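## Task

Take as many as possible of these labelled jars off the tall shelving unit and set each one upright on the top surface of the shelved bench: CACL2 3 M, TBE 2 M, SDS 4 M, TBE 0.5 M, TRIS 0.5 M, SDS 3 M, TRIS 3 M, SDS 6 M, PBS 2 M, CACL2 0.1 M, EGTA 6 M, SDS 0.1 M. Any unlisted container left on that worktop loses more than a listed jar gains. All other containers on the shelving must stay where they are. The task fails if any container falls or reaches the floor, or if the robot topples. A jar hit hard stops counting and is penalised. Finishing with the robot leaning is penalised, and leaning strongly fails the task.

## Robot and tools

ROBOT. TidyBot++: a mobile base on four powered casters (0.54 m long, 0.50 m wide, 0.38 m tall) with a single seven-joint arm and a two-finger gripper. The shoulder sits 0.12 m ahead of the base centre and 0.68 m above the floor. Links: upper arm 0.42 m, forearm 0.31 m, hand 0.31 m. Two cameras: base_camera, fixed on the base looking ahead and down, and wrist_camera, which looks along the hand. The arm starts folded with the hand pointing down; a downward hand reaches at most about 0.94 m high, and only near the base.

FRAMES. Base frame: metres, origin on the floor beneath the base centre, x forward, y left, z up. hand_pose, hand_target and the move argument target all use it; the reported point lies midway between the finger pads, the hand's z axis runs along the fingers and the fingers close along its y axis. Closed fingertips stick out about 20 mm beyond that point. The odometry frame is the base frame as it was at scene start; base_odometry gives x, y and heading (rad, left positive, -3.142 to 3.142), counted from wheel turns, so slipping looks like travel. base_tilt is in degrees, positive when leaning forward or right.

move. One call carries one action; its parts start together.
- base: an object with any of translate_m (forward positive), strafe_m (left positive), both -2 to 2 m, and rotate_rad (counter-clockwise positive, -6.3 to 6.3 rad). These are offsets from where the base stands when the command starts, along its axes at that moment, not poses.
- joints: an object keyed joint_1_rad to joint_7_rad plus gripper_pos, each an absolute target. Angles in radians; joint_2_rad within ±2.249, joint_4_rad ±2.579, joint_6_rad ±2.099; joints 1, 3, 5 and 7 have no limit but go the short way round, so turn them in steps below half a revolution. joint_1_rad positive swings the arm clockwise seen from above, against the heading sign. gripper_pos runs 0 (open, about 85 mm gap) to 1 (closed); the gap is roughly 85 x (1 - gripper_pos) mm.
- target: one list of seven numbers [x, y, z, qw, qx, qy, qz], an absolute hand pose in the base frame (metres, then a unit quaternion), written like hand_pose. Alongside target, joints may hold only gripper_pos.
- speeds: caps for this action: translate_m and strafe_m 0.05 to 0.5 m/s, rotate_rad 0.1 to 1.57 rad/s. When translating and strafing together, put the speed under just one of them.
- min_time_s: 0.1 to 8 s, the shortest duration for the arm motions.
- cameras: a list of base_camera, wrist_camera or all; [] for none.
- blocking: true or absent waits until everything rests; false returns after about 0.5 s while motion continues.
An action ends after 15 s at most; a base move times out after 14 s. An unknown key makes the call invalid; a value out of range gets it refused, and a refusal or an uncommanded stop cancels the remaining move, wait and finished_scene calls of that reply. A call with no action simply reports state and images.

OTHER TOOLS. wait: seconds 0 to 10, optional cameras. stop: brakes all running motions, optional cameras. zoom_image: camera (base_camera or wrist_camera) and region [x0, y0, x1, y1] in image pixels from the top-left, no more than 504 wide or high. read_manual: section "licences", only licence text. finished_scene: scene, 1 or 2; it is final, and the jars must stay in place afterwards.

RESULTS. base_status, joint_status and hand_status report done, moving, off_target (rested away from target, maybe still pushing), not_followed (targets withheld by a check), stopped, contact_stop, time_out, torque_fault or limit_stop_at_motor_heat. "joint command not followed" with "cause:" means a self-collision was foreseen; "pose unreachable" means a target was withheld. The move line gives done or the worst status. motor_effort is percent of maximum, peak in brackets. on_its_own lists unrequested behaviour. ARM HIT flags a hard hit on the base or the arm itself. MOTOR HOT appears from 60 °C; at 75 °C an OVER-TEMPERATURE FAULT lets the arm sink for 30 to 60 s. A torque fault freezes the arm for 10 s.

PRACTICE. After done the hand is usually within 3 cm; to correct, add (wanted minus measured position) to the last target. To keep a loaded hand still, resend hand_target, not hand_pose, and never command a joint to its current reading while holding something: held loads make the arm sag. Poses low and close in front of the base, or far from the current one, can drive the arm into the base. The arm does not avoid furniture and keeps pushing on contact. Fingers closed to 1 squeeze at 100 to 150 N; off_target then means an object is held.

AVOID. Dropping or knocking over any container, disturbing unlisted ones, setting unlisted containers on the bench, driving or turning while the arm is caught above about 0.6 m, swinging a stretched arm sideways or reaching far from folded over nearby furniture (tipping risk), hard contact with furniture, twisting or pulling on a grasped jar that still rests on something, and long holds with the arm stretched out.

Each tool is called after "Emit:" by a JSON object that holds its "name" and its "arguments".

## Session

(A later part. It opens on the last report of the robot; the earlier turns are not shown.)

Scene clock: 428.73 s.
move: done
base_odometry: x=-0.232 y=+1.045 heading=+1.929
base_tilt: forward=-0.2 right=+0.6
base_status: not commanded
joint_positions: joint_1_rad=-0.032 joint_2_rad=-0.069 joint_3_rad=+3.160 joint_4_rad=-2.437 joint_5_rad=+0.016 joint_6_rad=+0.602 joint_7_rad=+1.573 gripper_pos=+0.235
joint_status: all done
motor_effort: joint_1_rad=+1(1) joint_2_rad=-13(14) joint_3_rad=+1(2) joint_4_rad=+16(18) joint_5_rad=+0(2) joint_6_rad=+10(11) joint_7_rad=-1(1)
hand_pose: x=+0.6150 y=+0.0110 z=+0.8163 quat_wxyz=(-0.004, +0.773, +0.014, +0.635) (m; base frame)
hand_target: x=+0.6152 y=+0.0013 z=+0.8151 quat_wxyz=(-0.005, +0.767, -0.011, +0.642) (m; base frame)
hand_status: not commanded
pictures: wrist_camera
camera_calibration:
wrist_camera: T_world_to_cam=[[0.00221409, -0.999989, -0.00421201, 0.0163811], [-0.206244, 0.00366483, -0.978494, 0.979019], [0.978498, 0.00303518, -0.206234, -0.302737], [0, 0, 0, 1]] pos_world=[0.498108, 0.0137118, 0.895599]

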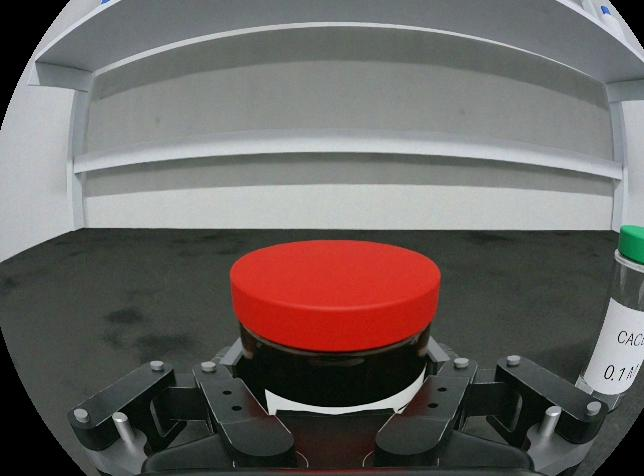

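Emit:
{"name": "move", "arguments": {"joints": {"gripper_pos": 0.18}}}

Emit:
{"name": "move", "arguments": {"joints": {"gripper_pos": 0.0}}}

Emit:
{"name": "move", "arguments": {"base": {"translate_m": -0.35}, "speeds": {"translate_m": 0.3}, "cameras": ["wrist_camera"]}}

Emit:
{"name": "move", "arguments": {"base": {"rotate_rad": 3.1406, "translate_m": -1.78, "strafe_m": -0.31}, "speeds": {"rotate_rad": 1.0, "translate_m": 0.45}, "joints": {"joint_2_rad": 0.67, "joint_4_rad": -2.09, "joint_6_rad": 1.04}, "min_time_s": 4, "cameras": ["wrist_camera"]}}

Scene clock: 482.83 s.
move: done
base_odometry: x=-0.232 y=+1.045 heading=+1.929
base_tilt: forward=-0.2 right=+0.6
base_status: not commanded
joint_positions: joint_1_rad=-0.032 joint_2_rad=-0.069 joint_3_rad=+3.160 joint_4_rad=-2.437 joint_5_rad=+0.016 joint_6_rad=+0.612 joint_7_rad=+1.573 gripper_pos=+0.180
joint_status: all done
motor_effort: joint_1_rad=+1(1) joint_2_rad=-13(14) joint_3_rad=+1(1) joint_4_rad=+15(17) joint_5_rad=-1(1) joint_6_rad=+8(10) joint_7_rad=-1(1)
hand_pose: x=+0.6156 y=+0.0110 z=+0.8191 quat_wxyz=(-0.004, +0.770, +0.014, +0.638) (m; base frame)
hand_target: x=+0.6152 y=+0.0013 z=+0.8151 quat_wxyz=(-0.005, +0.767, -0.011, +0.642) (m; base frame)
hand_status: not commanded
pictures: none

Scene clock: 483.43 s.
move: done
base_odometry: x=-0.232 y=+1.045 heading=+1.929
base_tilt: forward=-0.2 right=+0.6
base_status: not commanded
joint_positions: joint_1_rad=-0.032 joint_2_rad=-0.069 joint_3_rad=+3.160 joint_4_rad=-2.437 joint_5_rad=+0.016 joint_6_rad=+0.612 joint_7_rad=+1.573 gripper_pos=+0.000
joint_status: all done
motor_effort: joint_1_rad=+0(1) joint_2_rad=-13(13) joint_3_rad=+1(1) joint_4_rad=+16(16) joint_5_rad=-1(1) joint_6_rad=+8(9) joint_7_rad=-1(1)
hand_pose: x=+0.6156 y=+0.0110 z=+0.8191 quat_wxyz=(-0.004, +0.770, +0.014, +0.638) (m; base frame)
hand_target: x=+0.6152 y=+0.0013 z=+0.8151 quat_wxyz=(-0.005, +0.767, -0.011, +0.642) (m; base frame)
hand_status: not commanded
pictures: none

Scene clock: 485.57 s.
move: done
base_odometry: x=-0.110 y=+0.717 heading=+1.929
base_tilt: forward=-0.2 right=+0.6
base_status: done
joint_positions: joint_1_rad=-0.032 joint_2_rad=-0.062 joint_3_rad=+3.160 joint_4_rad=-2.439 joint_5_rad=+0.016 joint_6_rad=+0.613 joint_7_rad=+1.573 gripper_pos=+0.000
joint_status: not commanded
motor_effort: joint_1_rad=+0(1) joint_2_rad=-13(15) joint_3_rad=+1(2) joint_4_rad=+15(16) joint_5_rad=+0(2) joint_6_rad=+9(9) joint_7_rad=-1(1)
hand_pose: x=+0.6162 y=+0.0110 z=+0.8155 quat_wxyz=(-0.004, +0.772, +0.014, +0.636) (m; base frame)
hand_target: x=+0.6152 y=+0.0013 z=+0.8151 quat_wxyz=(-0.005, +0.767, -0.011, +0.642) (m; base frame)
hand_status: not commanded
pictures: wrist_camera
camera_calibration:
wrist_camera: T_world_to_cam=[[0.00222631, -0.999989, -0.00420564, 0.0164621], [-0.20346, 0.00366471, -0.979076, 0.977194], [0.979081, 0.00303541, -0.20345, -0.30675], [0, 0, 0, 1]] pos_world=[0.499117, 0.0138118, 0.894408]

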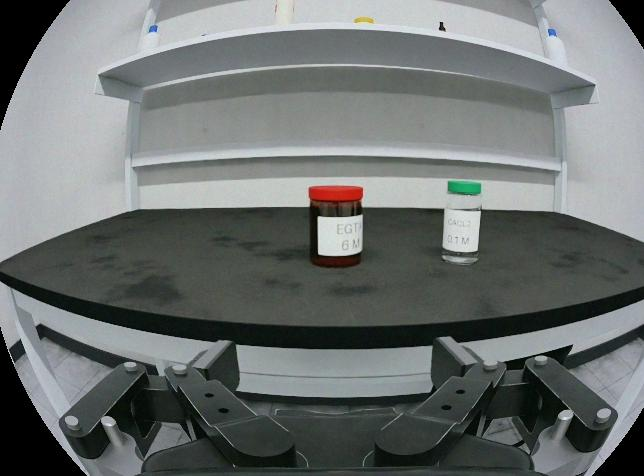

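Scene clock: 491.00 s.
move: done
base_odometry: x=+0.805 y=-0.841 heading=-1.213
base_tilt: forward=-0.1 right=+0.7
base_status: done
joint_positions: joint_1_rad=-0.033 joint_2_rad=+0.653 joint_3_rad=+3.158 joint_4_rad=-2.097 joint_5_rad=+0.015 joint_6_rad=+0.998 joint_7_rad=+1.573 gripper_pos=+0.000
joint_status: all done
motor_effort: joint_1_rad=+1(4) joint_2_rad=-29(31) joint_3_rad=+1(3) joint_4_rad=+10(15) joint_5_rad=-1(2) joint_6_rad=+8(10) joint_7_rad=-1(1)
hand_pose: x=+0.8008 y=+0.0187 z=+0.6692 quat_wxyz=(-0.004, +0.768, +0.019, +0.640) (m; base frame)
hand_target: x=+0.8053 y=+0.0039 z=+0.6735 quat_wxyz=(+0.004, +0.758, -0.005, +0.653) (m; base frame)
hand_status: not commanded
pictures: wrist_camera
camera_calibration:
wrist_camera: T_world_to_cam=[[0.0106477, -0.999942, 0.00173827, 0.0123551], [-0.192124, -0.00375178, -0.981364, 0.864041], [0.981313, 0.0101153, -0.192152, -0.526675], [0, 0, 0, 1]] pos_world=[0.682704, 0.0209236, 0.746715]

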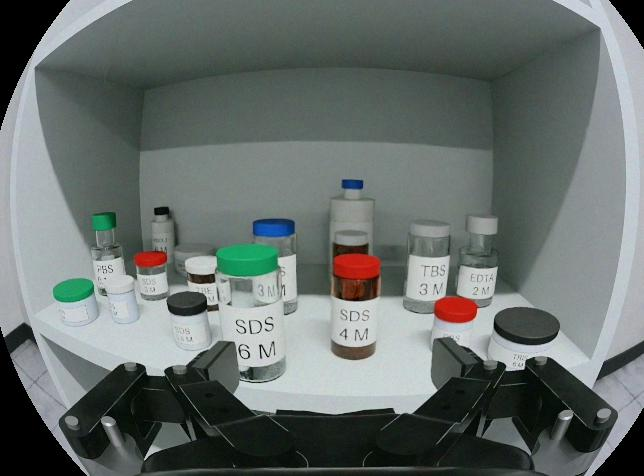

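Emit:
{"name": "move", "arguments": {"base": {"rotate_rad": -0.042, "strafe_m": 0.142}, "speeds": {"strafe_m": 0.25}, "joints": {"joint_2_rad": 0.82, "joint_4_rad": -2.11, "joint_6_rad": 1.21}, "min_time_s": 2, "cameras": ["wrist_camera"]}}

Scene clock: 521.77 s.
move: done
base_odometry: x=+0.938 y=-0.792 heading=-1.256
base_tilt: forward=-0.2 right=+0.6
base_status: done
joint_positions: joint_1_rad=-0.036 joint_2_rad=+0.797 joint_3_rad=+3.160 joint_4_rad=-2.097 joint_5_rad=+0.010 joint_6_rad=+1.164 joint_7_rad=+1.573 gripper_pos=+0.000
joint_status: all done
motor_effort: joint_1_rad=+1(4) joint_2_rad=-31(32) joint_3_rad=+1(2) joint_4_rad=+9(12) joint_5_rad=+0(2) joint_6_rad=+8(9) joint_7_rad=-1(1)
hand_pose: x=+0.8043 y=+0.0190 z=+0.6218 quat_wxyz=(-0.004, +0.761, +0.018, +0.649) (m; base frame)
hand_target: x=+0.8006 y=+0.0036 z=+0.6152 quat_wxyz=(+0.006, +0.758, -0.002, +0.653) (m; base frame)
hand_status: not commanded
pictures: wrist_camera
camera_calibration:
wrist_camera: T_world_to_cam=[[0.00963094, -0.999953, 0.000914087, 0.0139932], [-0.170104, -0.00253914, -0.985423, 0.803028], [0.985379, 0.00933506, -0.17012, -0.556141], [0, 0, 0, 1]] pos_world=[0.684473, 0.0212232, 0.696698]

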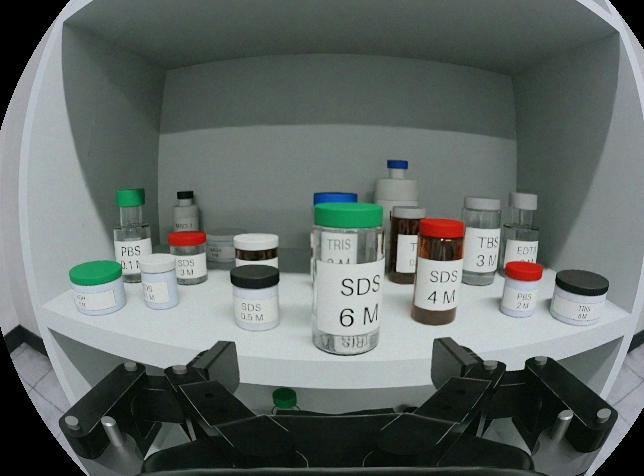

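Emit:
{"name": "move", "arguments": {"base": {"translate_m": 0.12, "strafe_m": -0.010}, "speeds": {"translate_m": 0.2}, "joints": {"joint_2_rad": 0.845, "joint_6_rad": 1.23}, "min_time_s": 1, "cameras": ["wrist_camera"]}}

Scene clock: 527.30 s.
move: done
base_odometry: x=+0.966 y=-0.909 heading=-1.255
base_tilt: forward=-0.2 right=+0.7
base_status: done
joint_positions: joint_1_rad=-0.036 joint_2_rad=+0.823 joint_3_rad=+3.160 joint_4_rad=-2.099 joint_5_rad=+0.010 joint_6_rad=+1.185 joint_7_rad=+1.573 gripper_pos=+0.000
joint_status: all done
motor_effort: joint_1_rad=+1(1) joint_2_rad=-31(33) joint_3_rad=+1(1) joint_4_rad=+8(10) joint_5_rad=+0(1) joint_6_rad=+8(9) joint_7_rad=-1(1)
hand_pose: x=+0.8030 y=+0.0190 z=+0.6094 quat_wxyz=(-0.004, +0.763, +0.018, +0.646) (m; base frame)
hand_target: x=+0.7997 y=+0.0036 z=+0.6044 quat_wxyz=(+0.007, +0.759, -0.002, +0.651) (m; base frame)
hand_status: not commanded
pictures: wrist_camera
camera_calibration:
wrist_camera: T_world_to_cam=[[0.00989962, -0.99995, 0.00120393, 0.0137282], [-0.177481, -0.00294195, -0.98412, 0.795705], [0.984074, 0.00952874, -0.177502, -0.551446], [0, 0, 0, 1]] pos_world=[0.68375, 0.021323, 0.68517]

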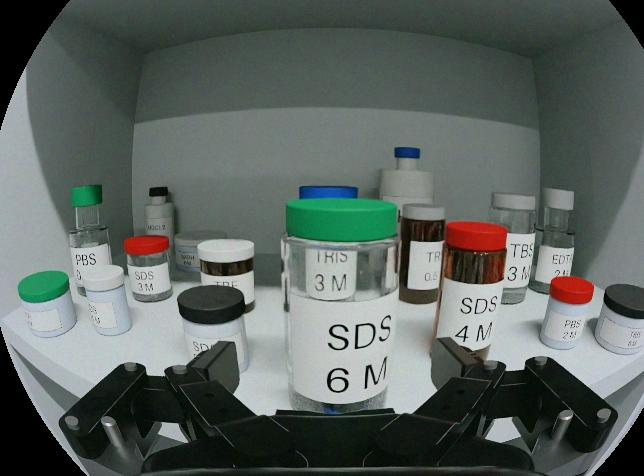

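Emit:
{"name": "move", "arguments": {"base": {"translate_m": 0.08, "strafe_m": -0.0025}, "speeds": {"translate_m": 0.12}, "cameras": ["wrist_camera"]}}

Emit:
{"name": "move", "arguments": {"joints": {"gripper_pos": 0.16}}}

Emit:
{"name": "move", "arguments": {"joints": {"gripper_pos": 0.24}, "cameras": ["wrist_camera"]}}

Scene clock: 533.80 s.
move: done
base_odometry: x=+0.988 y=-0.986 heading=-1.256
base_tilt: forward=-0.2 right=+0.7
base_status: done
joint_positions: joint_1_rad=-0.036 joint_2_rad=+0.825 joint_3_rad=+3.160 joint_4_rad=-2.100 joint_5_rad=+0.010 joint_6_rad=+1.187 joint_7_rad=+1.573 gripper_pos=+0.000
joint_status: not commanded
motor_effort: joint_1_rad=+1(3) joint_2_rad=-31(33) joint_3_rad=+0(1) joint_4_rad=+8(10) joint_5_rad=-1(2) joint_6_rad=+9(9) joint_7_rad=-1(1)
hand_pose: x=+0.8023 y=+0.0190 z=+0.6082 quat_wxyz=(-0.004, +0.764, +0.018, +0.645) (m; base frame)
hand_target: x=+0.7997 y=+0.0036 z=+0.6044 quat_wxyz=(+0.007, +0.759, -0.002, +0.651) (m; base frame)
hand_status: not commanded
pictures: wrist_camera
camera_calibration:
wrist_camera: T_world_to_cam=[[0.00990196, -0.99995, 0.00118693, 0.0137445], [-0.17918, -0.00294209, -0.983812, 0.795575], [0.983767, 0.00952899, -0.1792, -0.549755], [0, 0, 0, 1]] pos_world=[0.683245, 0.021323, 0.684164]

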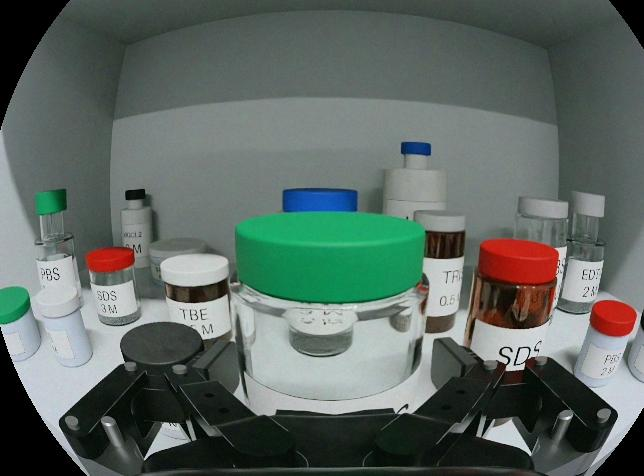

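Scene clock: 534.40 s.
move: done
base_odometry: x=+0.988 y=-0.986 heading=-1.256
base_tilt: forward=-0.1 right=+0.6
base_status: not commanded
joint_positions: joint_1_rad=-0.036 joint_2_rad=+0.825 joint_3_rad=+3.160 joint_4_rad=-2.100 joint_5_rad=+0.010 joint_6_rad=+1.187 joint_7_rad=+1.573 gripper_pos=+0.160
joint_status: all done
motor_effort: joint_1_rad=+0(1) joint_2_rad=-31(32) joint_3_rad=+0(1) joint_4_rad=+8(9) joint_5_rad=-1(1) joint_6_rad=+9(9) joint_7_rad=+0(1)
hand_pose: x=+0.8023 y=+0.0190 z=+0.6082 quat_wxyz=(-0.004, +0.764, +0.018, +0.645) (m; base frame)
hand_target: x=+0.7997 y=+0.0036 z=+0.6044 quat_wxyz=(+0.007, +0.759, -0.002, +0.651) (m; base frame)
hand_status: not commanded
pictures: none

Scene clock: 534.90 s.
move: done
base_odometry: x=+0.988 y=-0.986 heading=-1.256
base_tilt: forward=-0.2 right=+0.6
base_status: not commanded
joint_positions: joint_1_rad=-0.036 joint_2_rad=+0.825 joint_3_rad=+3.160 joint_4_rad=-2.100 joint_5_rad=+0.010 joint_6_rad=+1.187 joint_7_rad=+1.573 gripper_pos=+0.240
joint_status: all done
motor_effort: joint_1_rad=+1(1) joint_2_rad=-31(32) joint_3_rad=+1(1) joint_4_rad=+8(9) joint_5_rad=-1(2) joint_6_rad=+9(9) joint_7_rad=-1(1)
hand_pose: x=+0.8023 y=+0.0190 z=+0.6083 quat_wxyz=(-0.004, +0.764, +0.018, +0.645) (m; base frame)
hand_target: x=+0.7997 y=+0.0036 z=+0.6044 quat_wxyz=(+0.007, +0.759, -0.002, +0.651) (m; base frame)
hand_status: not commanded
pictures: wrist_camera
camera_calibration:
wrist_camera: T_world_to_cam=[[0.00990109, -0.99995, 0.00119129, 0.0137419], [-0.178775, -0.00294231, -0.983885, 0.79545], [0.98384, 0.00952856, -0.178796, -0.550065], [0, 0, 0, 1]] pos_world=[0.683247, 0.021323, 0.684266]

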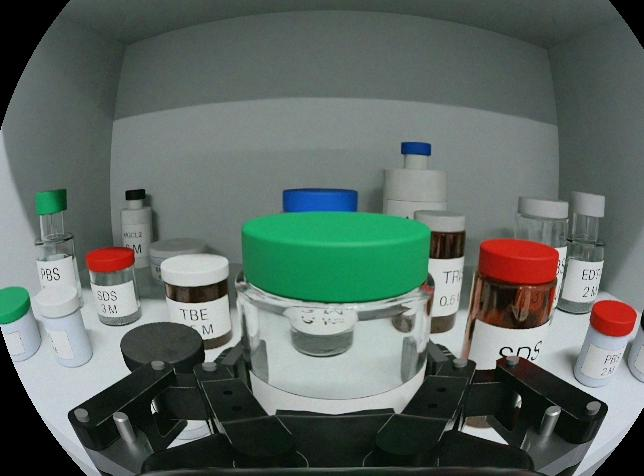

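Emit:
{"name": "move", "arguments": {"joints": {"gripper_pos": 0.31}}}

Emit:
{"name": "move", "arguments": {"joints": {"gripper_pos": 0.4}}}

Emit:
{"name": "move", "arguments": {"joints": {"joint_2_rad": 0.68, "joint_6_rad": 1.0}, "min_time_s": 2, "cameras": ["wrist_camera"]}}

Scene clock: 539.47 s.
move: off_target
base_odometry: x=+0.988 y=-0.986 heading=-1.256
base_tilt: forward=-0.1 right=+0.7
base_status: not commanded
joint_positions: joint_1_rad=-0.036 joint_2_rad=+0.825 joint_3_rad=+3.160 joint_4_rad=-2.100 joint_5_rad=+0.010 joint_6_rad=+1.188 joint_7_rad=+1.573 gripper_pos=+0.278
joint_status: gripper_pos off_target (ended at +0.278, target +0.310)
motor_effort: joint_1_rad=+0(1) joint_2_rad=-32(32) joint_3_rad=+1(2) joint_4_rad=+9(9) joint_5_rad=-1(2) joint_6_rad=+9(9) joint_7_rad=+0(1)
hand_pose: x=+0.8024 y=+0.0190 z=+0.6085 quat_wxyz=(-0.004, +0.763, +0.018, +0.646) (m; base frame)
hand_target: x=+0.7997 y=+0.0036 z=+0.6044 quat_wxyz=(+0.007, +0.759, -0.002, +0.651) (m; base frame)
hand_status: not commanded
pictures: none

Scene clock: 539.97 s.
move: off_target
base_odometry: x=+0.988 y=-0.986 heading=-1.256
base_tilt: forward=-0.2 right=+0.6
base_status: not commanded
joint_positions: joint_1_rad=-0.036 joint_2_rad=+0.825 joint_3_rad=+3.160 joint_4_rad=-2.100 joint_5_rad=+0.010 joint_6_rad=+1.188 joint_7_rad=+1.573 gripper_pos=+0.278
joint_status: gripper_pos off_target (ended at +0.278, target +0.400)
motor_effort: joint_1_rad=+0(1) joint_2_rad=-31(32) joint_3_rad=+1(1) joint_4_rad=+8(9) joint_5_rad=+0(1) joint_6_rad=+8(9) joint_7_rad=-1(1)
hand_pose: x=+0.8024 y=+0.0190 z=+0.6085 quat_wxyz=(-0.004, +0.763, +0.018, +0.646) (m; base frame)
hand_target: x=+0.7997 y=+0.0036 z=+0.6044 quat_wxyz=(+0.007, +0.759, -0.002, +0.651) (m; base frame)
hand_status: not commanded
pictures: none

Scene clock: 542.30 s.
move: done
base_odometry: x=+0.988 y=-0.986 heading=-1.256
base_tilt: forward=-0.1 right=+0.6
base_status: not commanded
joint_positions: joint_1_rad=-0.036 joint_2_rad=+0.745 joint_3_rad=+3.160 joint_4_rad=-2.101 joint_5_rad=+0.010 joint_6_rad=+1.030 joint_7_rad=+1.573 gripper_pos=+0.278
joint_status: all done
motor_effort: joint_1_rad=+1(1) joint_2_rad=-33(34) joint_3_rad=+1(2) joint_4_rad=+11(11) joint_5_rad=-1(1) joint_6_rad=+11(12) joint_7_rad=+0(1)
hand_pose: x=+0.7976 y=+0.0181 z=+0.6146 quat_wxyz=(-0.003, +0.788, +0.018, +0.615) (m; base frame)
hand_target: x=+0.7958 y=+0.0037 z=+0.6461 quat_wxyz=(+0.004, +0.780, -0.005, +0.626) (m; base frame)
hand_status: not commanded
pictures: wrist_camera
camera_calibration:
wrist_camera: T_world_to_cam=[[0.00765198, -0.999967, 0.00273664, 0.0137536], [-0.254814, -0.00459626, -0.966979, 0.851066], [0.96696, 0.00670197, -0.254841, -0.48396], [0, 0, 0, 1]] pos_world=[0.684728, 0.0209084, 0.699593]

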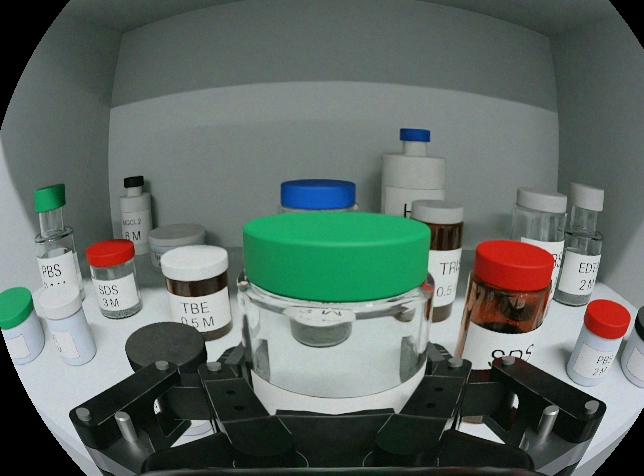

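Emit:
{"name": "move", "arguments": {"joints": {"joint_2_rad": 0.57}, "min_time_s": 1.5}}

Emit:
{"name": "move", "arguments": {"base": {"translate_m": -0.45}, "speeds": {"translate_m": 0.3}, "cameras": ["wrist_camera"]}}

Scene clock: 549.00 s.
move: done
base_odometry: x=+0.988 y=-0.986 heading=-1.256
base_tilt: forward=-0.2 right=+0.6
base_status: not commanded
joint_positions: joint_1_rad=-0.036 joint_2_rad=+0.632 joint_3_rad=+3.160 joint_4_rad=-2.102 joint_5_rad=+0.010 joint_6_rad=+1.029 joint_7_rad=+1.573 gripper_pos=+0.278
joint_status: all done
motor_effort: joint_1_rad=+0(1) joint_2_rad=-32(34) joint_3_rad=+1(1) joint_4_rad=+13(13) joint_5_rad=-1(1) joint_6_rad=+11(12) joint_7_rad=-1(1)
hand_pose: x=+0.8007 y=+0.0183 z=+0.6912 quat_wxyz=(-0.004, +0.753, +0.017, +0.658) (m; base frame)
hand_target: x=+0.7956 y=+0.0037 z=+0.7206 quat_wxyz=(+0.003, +0.745, -0.006, +0.668) (m; base frame)
hand_status: not commanded
pictures: none

Scene clock: 551.50 s.
move: done
base_odometry: x=+0.848 y=-0.558 heading=-1.256
base_tilt: forward=-0.2 right=+0.7
base_status: done
joint_positions: joint_1_rad=-0.035 joint_2_rad=+0.627 joint_3_rad=+3.160 joint_4_rad=-2.108 joint_5_rad=+0.010 joint_6_rad=+1.027 joint_7_rad=+1.573 gripper_pos=+0.278
joint_status: not commanded
motor_effort: joint_1_rad=+1(2) joint_2_rad=-32(34) joint_3_rad=+1(2) joint_4_rad=+13(15) joint_5_rad=-1(2) joint_6_rad=+11(12) joint_7_rad=-1(1)
hand_pose: x=+0.7984 y=+0.0179 z=+0.6911 quat_wxyz=(-0.003, +0.754, +0.017, +0.657) (m; base frame)
hand_target: x=+0.7956 y=+0.0037 z=+0.7206 quat_wxyz=(+0.003, +0.745, -0.006, +0.668) (m; base frame)
hand_status: not commanded
pictures: wrist_camera
camera_calibration:
wrist_camera: T_world_to_cam=[[0.00697775, -0.999976, -0.000444844, 0.0160323], [-0.149075, -0.000600353, -0.988826, 0.855908], [0.988801, 0.0069661, -0.149076, -0.555889], [0, 0, 0, 1]] pos_world=[0.677146, 0.0204181, 0.763481]

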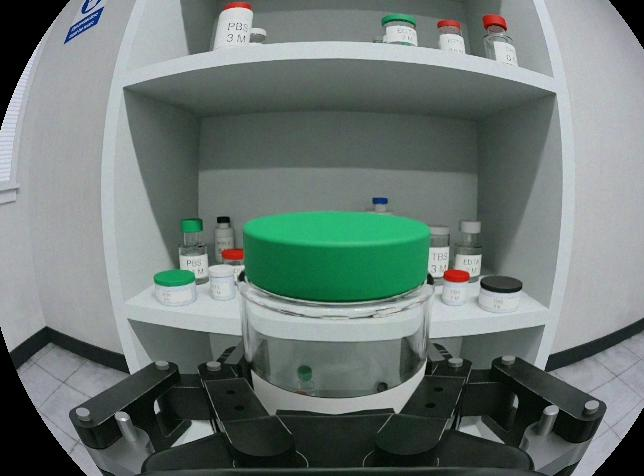

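Emit:
{"name": "move", "arguments": {"base": {"rotate_rad": -3.1416, "translate_m": -1.75, "strafe_m": -0.427}, "speeds": {"rotate_rad": 1.0, "translate_m": 0.45}, "joints": {"joint_2_rad": -0.2, "joint_4_rad": -2.19, "joint_6_rad": 0.29}, "min_time_s": 4, "cameras": ["wrist_camera"]}}

Scene clock: 565.47 s.
move: done
base_odometry: x=-0.100 y=+0.973 heading=+1.885
base_tilt: forward=-0.2 right=+0.6
base_status: done
joint_positions: joint_1_rad=-0.032 joint_2_rad=-0.166 joint_3_rad=+3.160 joint_4_rad=-2.180 joint_5_rad=+0.010 joint_6_rad=+0.319 joint_7_rad=+1.573 gripper_pos=+0.278
joint_status: all done
motor_effort: joint_1_rad=+0(5) joint_2_rad=-14(35) joint_3_rad=+1(4) joint_4_rad=+21(22) joint_5_rad=-1(3) joint_6_rad=+11(12) joint_7_rad=+0(1)
hand_pose: x=+0.6427 y=+0.0089 z=+0.9235 quat_wxyz=(-0.003, +0.750, +0.009, +0.662) (m; base frame)
hand_target: x=+0.6314 y=+0.0039 z=+0.9261 quat_wxyz=(-0.012, +0.751, -0.011, +0.660) (m; base frame)
hand_status: not commanded
pictures: wrist_camera
camera_calibration:
wrist_camera: T_world_to_cam=[[-0.004018, -0.999945, -0.0097012, 0.0237383], [-0.136101, 0.0101578, -0.990643, 1.05559], [0.990687, -0.00266006, -0.136134, -0.380221], [0, 0, 0, 1]] pos_world=[0.520442, 0.0120031, 0.994179]

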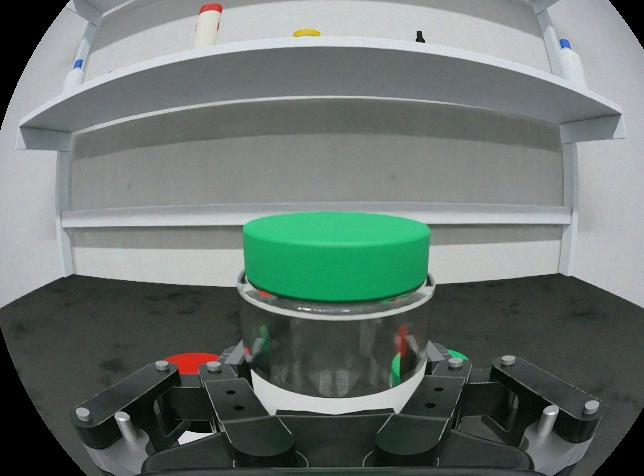

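Emit:
{"name": "move", "arguments": {"base": {"translate_m": -0.04, "strafe_m": 0.225}, "speeds": {"strafe_m": 0.3}, "cameras": ["wrist_camera"]}}

Scene clock: 628.73 s.
move: done
base_odometry: x=-0.302 y=+0.866 heading=+1.885
base_tilt: forward=-0.2 right=+0.7
base_status: done
joint_positions: joint_1_rad=-0.032 joint_2_rad=-0.166 joint_3_rad=+3.160 joint_4_rad=-2.180 joint_5_rad=+0.010 joint_6_rad=+0.319 joint_7_rad=+1.573 gripper_pos=+0.278
joint_status: not commanded
motor_effort: joint_1_rad=+0(2) joint_2_rad=-15(15) joint_3_rad=+1(3) joint_4_rad=+22(22) joint_5_rad=-1(1) joint_6_rad=+11(12) joint_7_rad=-1(1)
hand_pose: x=+0.6426 y=+0.0089 z=+0.9233 quat_wxyz=(-0.003, +0.750, +0.009, +0.662) (m; base frame)
hand_target: x=+0.6314 y=+0.0039 z=+0.9261 quat_wxyz=(-0.012, +0.751, -0.011, +0.660) (m; base frame)
hand_status: not commanded
pictures: wrist_camera
camera_calibration:
wrist_camera: T_world_to_cam=[[-0.00402199, -0.999945, -0.00969987, 0.0237381], [-0.136506, 0.0101582, -0.990587, 1.05564], [0.990631, -0.00266004, -0.136539, -0.379802], [0, 0, 0, 1]] pos_world=[0.520441, 0.0120031, 0.994078]

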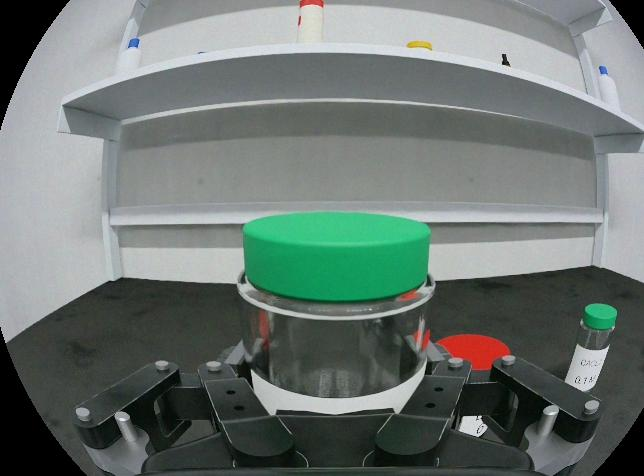

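Emit:
{"name": "move", "arguments": {"base": {"translate_m": 0.13, "strafe_m": 0.035}, "speeds": {"translate_m": 0.2}, "joints": {"joint_2_rad": -0.122, "joint_4_rad": -2.397, "joint_6_rad": 0.565}, "min_time_s": 2.5, "cameras": ["wrist_camera"]}}

Emit:
{"name": "move", "arguments": {"joints": {"joint_2_rad": -0.106, "joint_4_rad": -2.411, "joint_6_rad": 0.596}, "min_time_s": 1}}

Scene clock: 640.50 s.
move: done
base_odometry: x=-0.376 y=+0.979 heading=+1.886
base_tilt: forward=-0.2 right=+0.6
base_status: done
joint_positions: joint_1_rad=-0.032 joint_2_rad=-0.129 joint_3_rad=+3.160 joint_4_rad=-2.388 joint_5_rad=+0.010 joint_6_rad=+0.501 joint_7_rad=+1.573 gripper_pos=+0.278
joint_status: all done
motor_effort: joint_1_rad=+0(1) joint_2_rad=-14(17) joint_3_rad=+1(2) joint_4_rad=+19(23) joint_5_rad=+0(2) joint_6_rad=+11(12) joint_7_rad=-1(1)
hand_pose: x=+0.6139 y=+0.0093 z=+0.8417 quat_wxyz=(-0.004, +0.770, +0.010, +0.638) (m; base frame)
hand_target: x=+0.6158 y=+0.0018 z=+0.8527 quat_wxyz=(-0.007, +0.755, -0.011, +0.656) (m; base frame)
hand_status: not commanded
pictures: wrist_camera
camera_calibration:
wrist_camera: T_world_to_cam=[[-0.00309616, -0.999956, -0.00889858, 0.0220291], [-0.197952, 0.0093354, -0.980167, 0.999829], [0.980207, -0.00127326, -0.197973, -0.304298], [0, 0, 0, 1]] pos_world=[0.496262, 0.0123069, 0.919953]

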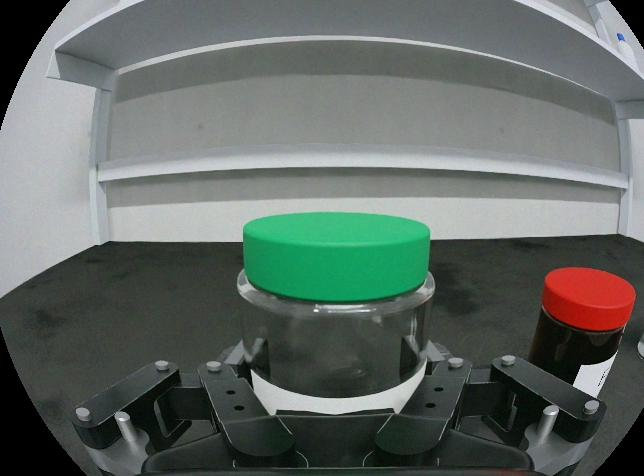

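Scene clock: 641.80 s.
move: done
base_odometry: x=-0.376 y=+0.979 heading=+1.886
base_tilt: forward=-0.1 right=+0.6
base_status: not commanded
joint_positions: joint_1_rad=-0.032 joint_2_rad=-0.113 joint_3_rad=+3.160 joint_4_rad=-2.400 joint_5_rad=+0.010 joint_6_rad=+0.533 joint_7_rad=+1.573 gripper_pos=+0.278
joint_status: all done
motor_effort: joint_1_rad=+0(1) joint_2_rad=-14(15) joint_3_rad=+1(1) joint_4_rad=+18(20) joint_5_rad=+0(1) joint_6_rad=+11(12) joint_7_rad=-1(1)
hand_pose: x=+0.6149 y=+0.0094 z=+0.8370 quat_wxyz=(-0.004, +0.769, +0.010, +0.640) (m; base frame)
hand_target: x=+0.6164 y=+0.0016 z=+0.8467 quat_wxyz=(-0.007, +0.754, -0.011, +0.656) (m; base frame)
hand_status: not commanded
pictures: none

Emit:
{"name": "move", "arguments": {"joints": {"joint_2_rad": -0.101, "joint_4_rad": -2.416, "joint_6_rad": 0.612}, "min_time_s": 1}}

Emit:
{"name": "move", "arguments": {"joints": {"joint_2_rad": -0.095, "joint_4_rad": -2.422, "joint_6_rad": 0.625}, "min_time_s": 1}}

Emit:
{"name": "move", "arguments": {"joints": {"joint_2_rad": -0.088, "joint_4_rad": -2.429, "joint_6_rad": 0.639}, "min_time_s": 1, "cameras": ["wrist_camera"]}}

Scene clock: 647.80 s.
move: done
base_odometry: x=-0.376 y=+0.979 heading=+1.886
base_tilt: forward=-0.2 right=+0.7
base_status: not commanded
joint_positions: joint_1_rad=-0.032 joint_2_rad=-0.109 joint_3_rad=+3.160 joint_4_rad=-2.404 joint_5_rad=+0.010 joint_6_rad=+0.549 joint_7_rad=+1.573 gripper_pos=+0.278
joint_status: all done
motor_effort: joint_1_rad=+0(1) joint_2_rad=-14(15) joint_3_rad=+1(2) joint_4_rad=+19(20) joint_5_rad=+0(1) joint_6_rad=+11(12) joint_7_rad=+0(1)
hand_pose: x=+0.6152 y=+0.0095 z=+0.8372 quat_wxyz=(-0.004, +0.766, +0.010, +0.642) (m; base frame)
hand_target: x=+0.6166 y=+0.0015 z=+0.8464 quat_wxyz=(-0.006, +0.752, -0.011, +0.659) (m; base frame)
hand_status: not commanded
pictures: none

Scene clock: 649.10 s.
move: done
base_odometry: x=-0.376 y=+0.979 heading=+1.886
base_tilt: forward=-0.1 right=+0.7
base_status: not commanded
joint_positions: joint_1_rad=-0.032 joint_2_rad=-0.103 joint_3_rad=+3.160 joint_4_rad=-2.411 joint_5_rad=+0.010 joint_6_rad=+0.562 joint_7_rad=+1.573 gripper_pos=+0.278
joint_status: all done
motor_effort: joint_1_rad=+1(1) joint_2_rad=-14(15) joint_3_rad=+1(1) joint_4_rad=+19(20) joint_5_rad=-1(1) joint_6_rad=+11(12) joint_7_rad=-1(1)
hand_pose: x=+0.6152 y=+0.0095 z=+0.8349 quat_wxyz=(-0.004, +0.766, +0.010, +0.643) (m; base frame)
hand_target: x=+0.6166 y=+0.0014 z=+0.8442 quat_wxyz=(-0.006, +0.752, -0.011, +0.659) (m; base frame)
hand_status: not commanded
pictures: none

Scene clock: 650.37 s.
move: done
base_odometry: x=-0.376 y=+0.979 heading=+1.886
base_tilt: forward=-0.2 right=+0.7
base_status: not commanded
joint_positions: joint_1_rad=-0.032 joint_2_rad=-0.097 joint_3_rad=+3.160 joint_4_rad=-2.416 joint_5_rad=+0.010 joint_6_rad=+0.577 joint_7_rad=+1.573 gripper_pos=+0.278
joint_status: all done
motor_effort: joint_1_rad=+1(1) joint_2_rad=-14(15) joint_3_rad=+1(2) joint_4_rad=+19(20) joint_5_rad=-1(2) joint_6_rad=+10(12) joint_7_rad=-1(1)
hand_pose: x=+0.6153 y=+0.0096 z=+0.8338 quat_wxyz=(-0.004, +0.765, +0.010, +0.644) (m; base frame)
hand_target: x=+0.6165 y=+0.0013 z=+0.8413 quat_wxyz=(-0.006, +0.752, -0.011, +0.659) (m; base frame)
hand_status: not commanded
pictures: wrist_camera
camera_calibration:
wrist_camera: T_world_to_cam=[[-0.00246188, -0.999956, -0.00903006, 0.0219499], [-0.182398, 0.00932763, -0.983181, 0.985345], [0.983222, -0.00077341, -0.182413, -0.32213], [0, 0, 0, 1]] pos_world=[0.496504, 0.0125088, 0.910209]

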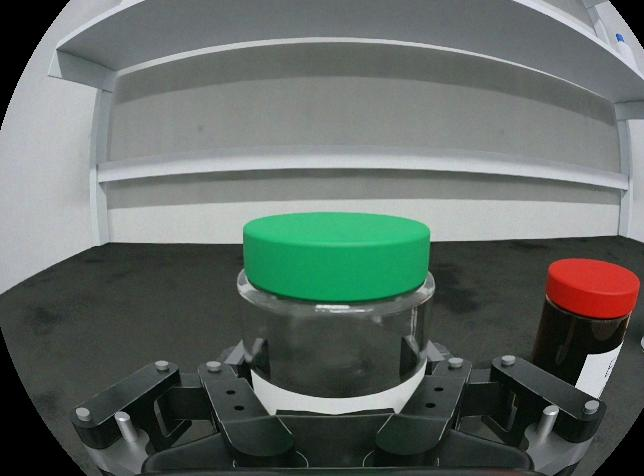

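Two more small steps to confirm contact.

Emit:
{"name": "move", "arguments": {"joints": {"joint_2_rad": -0.082, "joint_4_rad": -2.435, "joint_6_rad": 0.652}, "min_time_s": 1}}

Emit:
{"name": "move", "arguments": {"joints": {"joint_2_rad": -0.076, "joint_4_rad": -2.441, "joint_6_rad": 0.664}, "min_time_s": 1}}

Scene clock: 654.97 s.
move: done
base_odometry: x=-0.376 y=+0.979 heading=+1.886
base_tilt: forward=-0.2 right=+0.6
base_status: not commanded
joint_positions: joint_1_rad=-0.032 joint_2_rad=-0.093 joint_3_rad=+3.160 joint_4_rad=-2.421 joint_5_rad=+0.010 joint_6_rad=+0.592 joint_7_rad=+1.573 gripper_pos=+0.278
joint_status: all done
motor_effort: joint_1_rad=+0(1) joint_2_rad=-14(15) joint_3_rad=+1(2) joint_4_rad=+18(19) joint_5_rad=-1(2) joint_6_rad=+11(12) joint_7_rad=-1(1)
hand_pose: x=+0.6155 y=+0.0096 z=+0.8338 quat_wxyz=(-0.004, +0.763, +0.010, +0.647) (m; base frame)
hand_target: x=+0.6164 y=+0.0012 z=+0.8391 quat_wxyz=(-0.006, +0.752, -0.011, +0.660) (m; base frame)
hand_status: not commanded
pictures: none

Scene clock: 656.27 s.
move: done
base_odometry: x=-0.376 y=+0.979 heading=+1.886
base_tilt: forward=-0.2 right=+0.7
base_status: not commanded
joint_positions: joint_1_rad=-0.032 joint_2_rad=-0.089 joint_3_rad=+3.160 joint_4_rad=-2.426 joint_5_rad=+0.010 joint_6_rad=+0.607 joint_7_rad=+1.573 gripper_pos=+0.278
joint_status: all done
motor_effort: joint_1_rad=+1(1) joint_2_rad=-14(14) joint_3_rad=+1(1) joint_4_rad=+18(19) joint_5_rad=+0(2) joint_6_rad=+10(11) joint_7_rad=-1(1)
hand_pose: x=+0.6157 y=+0.0096 z=+0.8339 quat_wxyz=(-0.004, +0.761, +0.010, +0.649) (m; base frame)
hand_target: x=+0.6162 y=+0.0012 z=+0.8367 quat_wxyz=(-0.005, +0.752, -0.011, +0.660) (m; base frame)
hand_status: not commanded
pictures: none

Emit:
{"name": "move", "arguments": {"joints": {"gripper_pos": 0.23}}}

Emit:
{"name": "move", "arguments": {"joints": {"gripper_pos": 0.05}}}

Emit:
{"name": "move", "arguments": {"base": {"translate_m": -0.35}, "speeds": {"translate_m": 0.3}, "joints": {"gripper_pos": 0.0}}}

Emit:
{"name": "move", "arguments": {"base": {"rotate_rad": 3.1416, "translate_m": -1.753, "strafe_m": -0.579}, "speeds": {"rotate_rad": 1.0, "translate_m": 0.45}, "joints": {"joint_2_rad": 0.88, "joint_4_rad": -2.11, "joint_6_rad": 1.265}, "min_time_s": 4, "cameras": ["wrist_camera"]}}

Scene clock: 670.27 s.
move: done
base_odometry: x=-0.376 y=+0.979 heading=+1.886
base_tilt: forward=-0.2 right=+0.7
base_status: not commanded
joint_positions: joint_1_rad=-0.032 joint_2_rad=-0.089 joint_3_rad=+3.160 joint_4_rad=-2.426 joint_5_rad=+0.010 joint_6_rad=+0.621 joint_7_rad=+1.573 gripper_pos=+0.230
joint_status: all done
motor_effort: joint_1_rad=+1(1) joint_2_rad=-12(14) joint_3_rad=+1(2) joint_4_rad=+16(18) joint_5_rad=+0(1) joint_6_rad=+8(10) joint_7_rad=-1(1)
hand_pose: x=+0.6164 y=+0.0097 z=+0.8382 quat_wxyz=(-0.004, +0.756, +0.010, +0.654) (m; base frame)
hand_target: x=+0.6162 y=+0.0012 z=+0.8367 quat_wxyz=(-0.005, +0.752, -0.011, +0.660) (m; base frame)
hand_status: not commanded
pictures: none

Scene clock: 670.87 s.
move: done
base_odometry: x=-0.376 y=+0.979 heading=+1.886
base_tilt: forward=-0.2 right=+0.6
base_status: not commanded
joint_positions: joint_1_rad=-0.032 joint_2_rad=-0.089 joint_3_rad=+3.160 joint_4_rad=-2.426 joint_5_rad=+0.010 joint_6_rad=+0.621 joint_7_rad=+1.573 gripper_pos=+0.050
joint_status: all done
motor_effort: joint_1_rad=+0(1) joint_2_rad=-12(12) joint_3_rad=+1(2) joint_4_rad=+15(16) joint_5_rad=-1(1) joint_6_rad=+8(9) joint_7_rad=-1(1)
hand_pose: x=+0.6164 y=+0.0097 z=+0.8382 quat_wxyz=(-0.004, +0.756, +0.010, +0.654) (m; base frame)
hand_target: x=+0.6162 y=+0.0012 z=+0.8367 quat_wxyz=(-0.005, +0.752, -0.011, +0.660) (m; base frame)
hand_status: not commanded
pictures: none

Scene clock: 673.03 s.
move: done
base_odometry: x=-0.267 y=+0.646 heading=+1.886
base_tilt: forward=-0.2 right=+0.7
base_status: done
joint_positions: joint_1_rad=-0.032 joint_2_rad=-0.083 joint_3_rad=+3.160 joint_4_rad=-2.426 joint_5_rad=+0.010 joint_6_rad=+0.623 joint_7_rad=+1.573 gripper_pos=+0.000
joint_status: all done
motor_effort: joint_1_rad=+1(1) joint_2_rad=-13(15) joint_3_rad=+1(2) joint_4_rad=+15(17) joint_5_rad=+0(2) joint_6_rad=+8(9) joint_7_rad=-1(1)
hand_pose: x=+0.6174 y=+0.0097 z=+0.8355 quat_wxyz=(-0.004, +0.758, +0.010, +0.652) (m; base frame)
hand_target: x=+0.6162 y=+0.0012 z=+0.8367 quat_wxyz=(-0.005, +0.752, -0.011, +0.660) (m; base frame)
hand_status: not commanded
pictures: none

Scene clock: 678.53 s.
move: done
base_odometry: x=+0.826 y=-0.842 heading=-1.255
base_tilt: forward=-0.1 right=+0.6
base_status: done
joint_positions: joint_1_rad=-0.033 joint_2_rad=+0.863 joint_3_rad=+3.159 joint_4_rad=-2.117 joint_5_rad=+0.009 joint_6_rad=+1.223 joint_7_rad=+1.573 gripper_pos=+0.000
joint_status: all done
motor_effort: joint_1_rad=+0(4) joint_2_rad=-31(33) joint_3_rad=+0(3) joint_4_rad=+7(15) joint_5_rad=-1(2) joint_6_rad=+8(9) joint_7_rad=-1(1)
hand_pose: x=+0.7952 y=+0.0177 z=+0.5872 quat_wxyz=(-0.004, +0.770, +0.017, +0.638) (m; base frame)
hand_target: x=+0.7984 y=+0.0036 z=+0.5913 quat_wxyz=(+0.007, +0.759, -0.001, +0.651) (m; base frame)
hand_status: not commanded
pictures: wrist_camera
camera_calibration:
wrist_camera: T_world_to_cam=[[0.00816677, -0.999967, 0.000311708, 0.014378], [-0.197232, -0.0019164, -0.980355, 0.785997], [0.980323, 0.00794486, -0.197241, -0.533086], [0, 0, 0, 1]] pos_world=[0.677502, 0.0201191, 0.665405]

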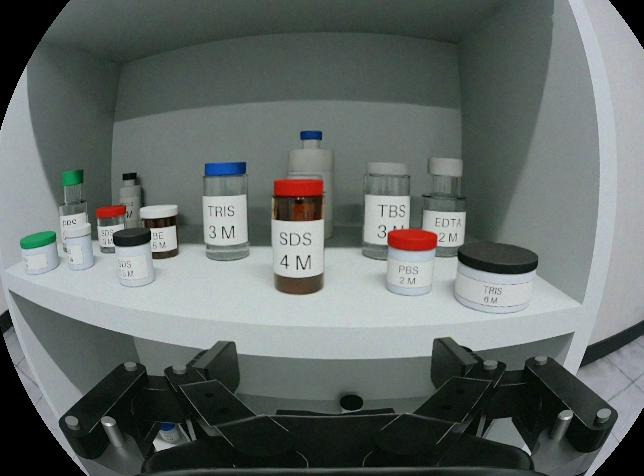

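Emit:
{"name": "move", "arguments": {"base": {"translate_m": 0.16, "strafe_m": 0.043}, "speeds": {"translate_m": 0.25}, "cameras": ["wrist_camera"]}}

Scene clock: 688.97 s.
move: done
base_odometry: x=+0.917 y=-0.981 heading=-1.255
base_tilt: forward=-0.2 right=+0.6
base_status: done
joint_positions: joint_1_rad=-0.033 joint_2_rad=+0.864 joint_3_rad=+3.159 joint_4_rad=-2.115 joint_5_rad=+0.009 joint_6_rad=+1.224 joint_7_rad=+1.573 gripper_pos=+0.000
joint_status: not commanded
motor_effort: joint_1_rad=+0(1) joint_2_rad=-32(33) joint_3_rad=+0(1) joint_4_rad=+7(9) joint_5_rad=+0(1) joint_6_rad=+9(9) joint_7_rad=+0(1)
hand_pose: x=+0.7959 y=+0.0177 z=+0.5881 quat_wxyz=(-0.004, +0.769, +0.017, +0.639) (m; base frame)
hand_target: x=+0.7984 y=+0.0036 z=+0.5913 quat_wxyz=(+0.007, +0.759, -0.001, +0.651) (m; base frame)
hand_status: not commanded
pictures: wrist_camera
camera_calibration:
wrist_camera: T_world_to_cam=[[0.00826398, -0.999966, 0.000315073, 0.0143059], [-0.194539, -0.00191679, -0.980893, 0.785129], [0.98086, 0.00804479, -0.194548, -0.535642], [0, 0, 0, 1]] pos_world=[0.67801, 0.0201195, 0.665915]

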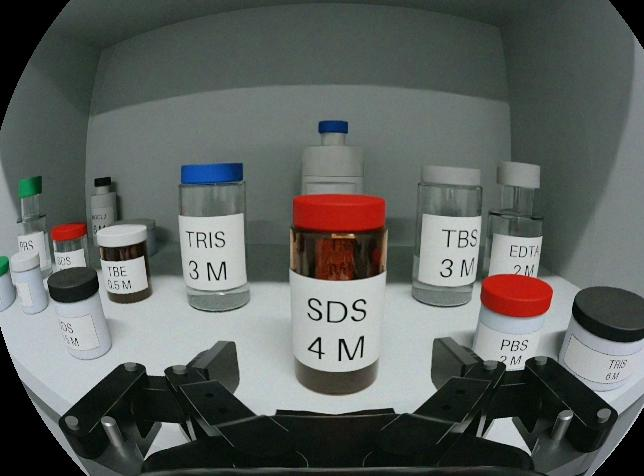

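Emit:
{"name": "move", "arguments": {"base": {"translate_m": 0.092, "strafe_m": -0.001}, "speeds": {"translate_m": 0.15}, "cameras": ["wrist_camera"]}}

Emit:
{"name": "move", "arguments": {"joints": {"gripper_pos": 0.26}}}

Emit:
{"name": "move", "arguments": {"joints": {"gripper_pos": 0.36}}}

Emit:
{"name": "move", "arguments": {"joints": {"gripper_pos": 0.44}, "cameras": ["wrist_camera"]}}

Scene clock: 692.93 s.
move: done
base_odometry: x=+0.944 y=-1.069 heading=-1.255
base_tilt: forward=-0.2 right=+0.6
base_status: done
joint_positions: joint_1_rad=-0.033 joint_2_rad=+0.864 joint_3_rad=+3.159 joint_4_rad=-2.114 joint_5_rad=+0.009 joint_6_rad=+1.225 joint_7_rad=+1.573 gripper_pos=+0.000
joint_status: not commanded
motor_effort: joint_1_rad=+1(2) joint_2_rad=-31(32) joint_3_rad=+1(1) joint_4_rad=+7(9) joint_5_rad=-1(1) joint_6_rad=+8(9) joint_7_rad=-1(1)
hand_pose: x=+0.7963 y=+0.0177 z=+0.5885 quat_wxyz=(-0.004, +0.768, +0.017, +0.640) (m; base frame)
hand_target: x=+0.7984 y=+0.0036 z=+0.5913 quat_wxyz=(+0.007, +0.759, -0.001, +0.651) (m; base frame)
hand_status: not commanded
pictures: wrist_camera
camera_calibration:
wrist_camera: T_world_to_cam=[[0.00824657, -0.999966, 0.000229057, 0.0143726], [-0.193057, -0.00181687, -0.981186, 0.784676], [0.981153, 0.00804719, -0.193066, -0.537068], [0, 0, 0, 1]] pos_world=[0.678314, 0.0201197, 0.66622]

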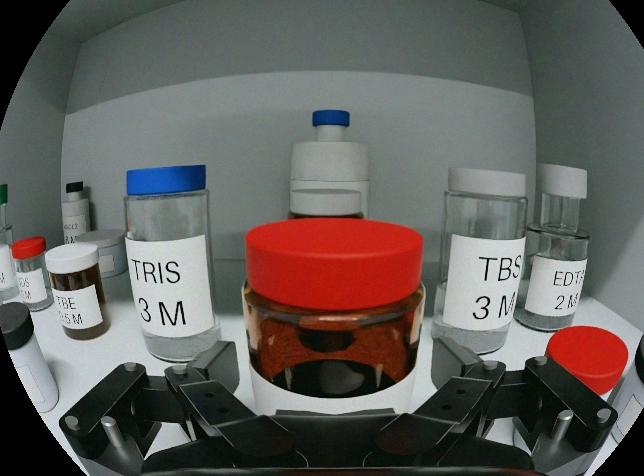

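Scene clock: 693.60 s.
move: done
base_odometry: x=+0.944 y=-1.069 heading=-1.255
base_tilt: forward=-0.2 right=+0.6
base_status: not commanded
joint_positions: joint_1_rad=-0.033 joint_2_rad=+0.864 joint_3_rad=+3.159 joint_4_rad=-2.114 joint_5_rad=+0.009 joint_6_rad=+1.225 joint_7_rad=+1.573 gripper_pos=+0.260
joint_status: all done
motor_effort: joint_1_rad=+1(1) joint_2_rad=-31(32) joint_3_rad=+1(1) joint_4_rad=+8(8) joint_5_rad=+0(1) joint_6_rad=+8(9) joint_7_rad=-1(1)
hand_pose: x=+0.7963 y=+0.0177 z=+0.5885 quat_wxyz=(-0.004, +0.768, +0.017, +0.640) (m; base frame)
hand_target: x=+0.7984 y=+0.0036 z=+0.5913 quat_wxyz=(+0.007, +0.759, -0.001, +0.651) (m; base frame)
hand_status: not commanded
pictures: none

Scene clock: 694.13 s.
move: done
base_odometry: x=+0.944 y=-1.069 heading=-1.255
base_tilt: forward=-0.2 right=+0.7
base_status: not commanded
joint_positions: joint_1_rad=-0.033 joint_2_rad=+0.864 joint_3_rad=+3.159 joint_4_rad=-2.114 joint_5_rad=+0.009 joint_6_rad=+1.225 joint_7_rad=+1.573 gripper_pos=+0.360
joint_status: all done
motor_effort: joint_1_rad=+1(1) joint_2_rad=-31(32) joint_3_rad=+0(1) joint_4_rad=+7(8) joint_5_rad=-1(1) joint_6_rad=+8(9) joint_7_rad=+0(1)
hand_pose: x=+0.7963 y=+0.0177 z=+0.5885 quat_wxyz=(-0.004, +0.768, +0.017, +0.640) (m; base frame)
hand_target: x=+0.7984 y=+0.0036 z=+0.5913 quat_wxyz=(+0.007, +0.759, -0.001, +0.651) (m; base frame)
hand_status: not commanded
pictures: none

Scene clock: 694.63 s.
move: done
base_odometry: x=+0.944 y=-1.069 heading=-1.255
base_tilt: forward=-0.1 right=+0.7
base_status: not commanded
joint_positions: joint_1_rad=-0.033 joint_2_rad=+0.864 joint_3_rad=+3.159 joint_4_rad=-2.114 joint_5_rad=+0.009 joint_6_rad=+1.226 joint_7_rad=+1.573 gripper_pos=+0.419
joint_status: all done
motor_effort: joint_1_rad=+1(1) joint_2_rad=-31(32) joint_3_rad=+1(1) joint_4_rad=+8(8) joint_5_rad=-1(1) joint_6_rad=+9(9) joint_7_rad=+0(1)
hand_pose: x=+0.7964 y=+0.0177 z=+0.5889 quat_wxyz=(-0.004, +0.768, +0.017, +0.640) (m; base frame)
hand_target: x=+0.7984 y=+0.0036 z=+0.5913 quat_wxyz=(+0.007, +0.759, -0.001, +0.651) (m; base frame)
hand_status: not commanded
pictures: wrist_camera
camera_calibration:
wrist_camera: T_world_to_cam=[[0.00824608, -0.999966, 0.000237395, 0.0143673], [-0.192057, -0.00181675, -0.981382, 0.784328], [0.981349, 0.00804697, -0.192065, -0.537831], [0, 0, 0, 1]] pos_world=[0.678317, 0.0201197, 0.666424]

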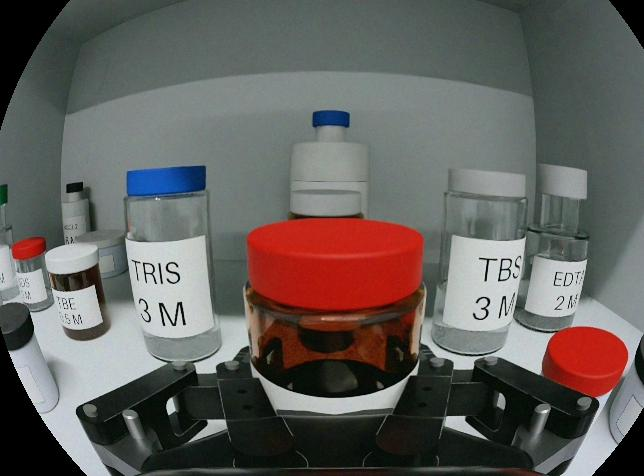

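Emit:
{"name": "move", "arguments": {"joints": {"gripper_pos": 0.54}}}

Emit:
{"name": "move", "arguments": {"joints": {"joint_2_rad": 0.78}, "min_time_s": 1}}

Emit:
{"name": "move", "arguments": {"joints": {"joint_2_rad": 0.61, "joint_6_rad": 0.97}, "min_time_s": 1.5, "cameras": ["wrist_camera"]}}

Scene clock: 700.73 s.
move: off_target
base_odometry: x=+0.944 y=-1.069 heading=-1.255
base_tilt: forward=-0.2 right=+0.7
base_status: not commanded
joint_positions: joint_1_rad=-0.033 joint_2_rad=+0.864 joint_3_rad=+3.159 joint_4_rad=-2.114 joint_5_rad=+0.009 joint_6_rad=+1.226 joint_7_rad=+1.573 gripper_pos=+0.420
joint_status: gripper_pos off_target (ended at +0.420, target +0.540)
motor_effort: joint_1_rad=+0(1) joint_2_rad=-31(32) joint_3_rad=+1(1) joint_4_rad=+8(8) joint_5_rad=-1(1) joint_6_rad=+9(9) joint_7_rad=+0(1)
hand_pose: x=+0.7964 y=+0.0177 z=+0.5889 quat_wxyz=(-0.004, +0.768, +0.017, +0.640) (m; base frame)
hand_target: x=+0.7984 y=+0.0036 z=+0.5913 quat_wxyz=(+0.007, +0.759, -0.001, +0.651) (m; base frame)
hand_status: not commanded
pictures: none

Scene clock: 702.13 s.
move: done
base_odometry: x=+0.944 y=-1.069 heading=-1.255
base_tilt: forward=-0.1 right=+0.7
base_status: not commanded
joint_positions: joint_1_rad=-0.033 joint_2_rad=+0.838 joint_3_rad=+3.159 joint_4_rad=-2.114 joint_5_rad=+0.009 joint_6_rad=+1.226 joint_7_rad=+1.573 gripper_pos=+0.420
joint_status: all done
motor_effort: joint_1_rad=+0(1) joint_2_rad=-33(35) joint_3_rad=+1(1) joint_4_rad=+9(9) joint_5_rad=-1(1) joint_6_rad=+10(11) joint_7_rad=-1(1)
hand_pose: x=+0.7985 y=+0.0178 z=+0.6061 quat_wxyz=(-0.004, +0.760, +0.017, +0.650) (m; base frame)
hand_target: x=+0.8041 y=+0.0037 z=+0.6596 quat_wxyz=(+0.006, +0.726, -0.003, +0.688) (m; base frame)
hand_status: not commanded
pictures: none

Scene clock: 704.23 s.
move: done
base_odometry: x=+0.944 y=-1.069 heading=-1.255
base_tilt: forward=-0.1 right=+0.7
base_status: not commanded
joint_positions: joint_1_rad=-0.033 joint_2_rad=+0.667 joint_3_rad=+3.159 joint_4_rad=-2.114 joint_5_rad=+0.009 joint_6_rad=+1.004 joint_7_rad=+1.573 gripper_pos=+0.420
joint_status: all done
motor_effort: joint_1_rad=+0(1) joint_2_rad=-32(35) joint_3_rad=+0(1) joint_4_rad=+12(12) joint_5_rad=-1(2) joint_6_rad=+10(11) joint_7_rad=-1(1)
hand_pose: x=+0.7950 y=+0.0168 z=+0.6548 quat_wxyz=(-0.003, +0.776, +0.016, +0.631) (m; base frame)
hand_target: x=+0.7951 y=+0.0038 z=+0.6843 quat_wxyz=(+0.003, +0.767, -0.006, +0.641) (m; base frame)
hand_status: not commanded
pictures: wrist_camera
camera_calibration:
wrist_camera: T_world_to_cam=[[0.0051322, -0.999987, 0.000264169, 0.01593], [-0.216085, -0.00136694, -0.976374, 0.864588], [0.976361, 0.00495386, -0.21609, -0.504035], [0, 0, 0, 1]] pos_world=[0.678863, 0.0196086, 0.73524]

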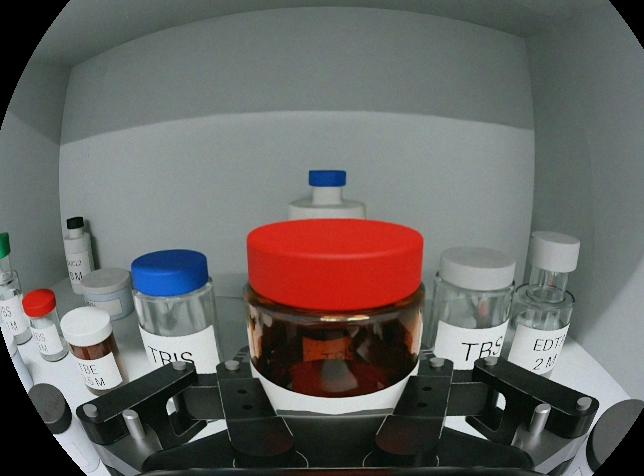

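Emit:
{"name": "move", "arguments": {"base": {"translate_m": -0.42}, "speeds": {"translate_m": 0.35}}}

Emit:
{"name": "move", "arguments": {"base": {"rotate_rad": -3.1416, "translate_m": -1.936, "strafe_m": -0.768}, "speeds": {"rotate_rad": 1.1, "translate_m": 0.45}, "joints": {"joint_2_rad": -0.2, "joint_4_rad": -2.22, "joint_6_rad": 0.3}, "min_time_s": 4, "cameras": ["wrist_camera"]}}

Scene clock: 718.73 s.
move: done
base_odometry: x=+0.814 y=-0.669 heading=-1.255
base_tilt: forward=-0.2 right=+0.6
base_status: done
joint_positions: joint_1_rad=-0.033 joint_2_rad=+0.662 joint_3_rad=+3.158 joint_4_rad=-2.114 joint_5_rad=+0.009 joint_6_rad=+1.000 joint_7_rad=+1.573 gripper_pos=+0.420
joint_status: not commanded
motor_effort: joint_1_rad=+0(4) joint_2_rad=-32(33) joint_3_rad=+0(2) joint_4_rad=+11(13) joint_5_rad=+0(2) joint_6_rad=+10(11) joint_7_rad=-1(1)
hand_pose: x=+0.7949 y=+0.0169 z=+0.6569 quat_wxyz=(-0.003, +0.775, +0.016, +0.631) (m; base frame)
hand_target: x=+0.7951 y=+0.0038 z=+0.6843 quat_wxyz=(+0.003, +0.767, -0.006, +0.641) (m; base frame)
hand_status: not commanded
pictures: none

Scene clock: 724.80 s.
move: done
base_odometry: x=-0.518 y=+0.932 heading=+1.886
base_tilt: forward=-0.2 right=+0.6
base_status: done
joint_positions: joint_1_rad=-0.030 joint_2_rad=-0.172 joint_3_rad=+3.160 joint_4_rad=-2.208 joint_5_rad=+0.009 joint_6_rad=+0.332 joint_7_rad=+1.573 gripper_pos=+0.420
joint_status: all done
motor_effort: joint_1_rad=+0(6) joint_2_rad=-13(34) joint_3_rad=+1(4) joint_4_rad=+20(21) joint_5_rad=-1(3) joint_6_rad=+11(12) joint_7_rad=-1(1)
hand_pose: x=+0.6367 y=+0.0076 z=+0.9142 quat_wxyz=(-0.003, +0.752, +0.008, +0.659) (m; base frame)
hand_target: x=+0.6266 y=+0.0038 z=+0.9114 quat_wxyz=(-0.012, +0.758, -0.011, +0.652) (m; base frame)
hand_status: not commanded
pictures: wrist_camera
camera_calibration:
wrist_camera: T_world_to_cam=[[-0.00648655, -0.999927, -0.0101629, 0.0243575], [-0.144757, 0.010995, -0.989406, 1.05005], [0.989446, -0.00494668, -0.144818, -0.366844], [0, 0, 0, 1]] pos_world=[0.515132, 0.0109958, 0.98605]

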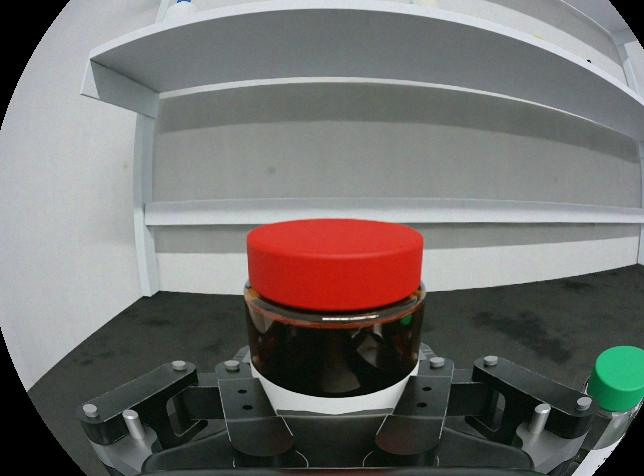

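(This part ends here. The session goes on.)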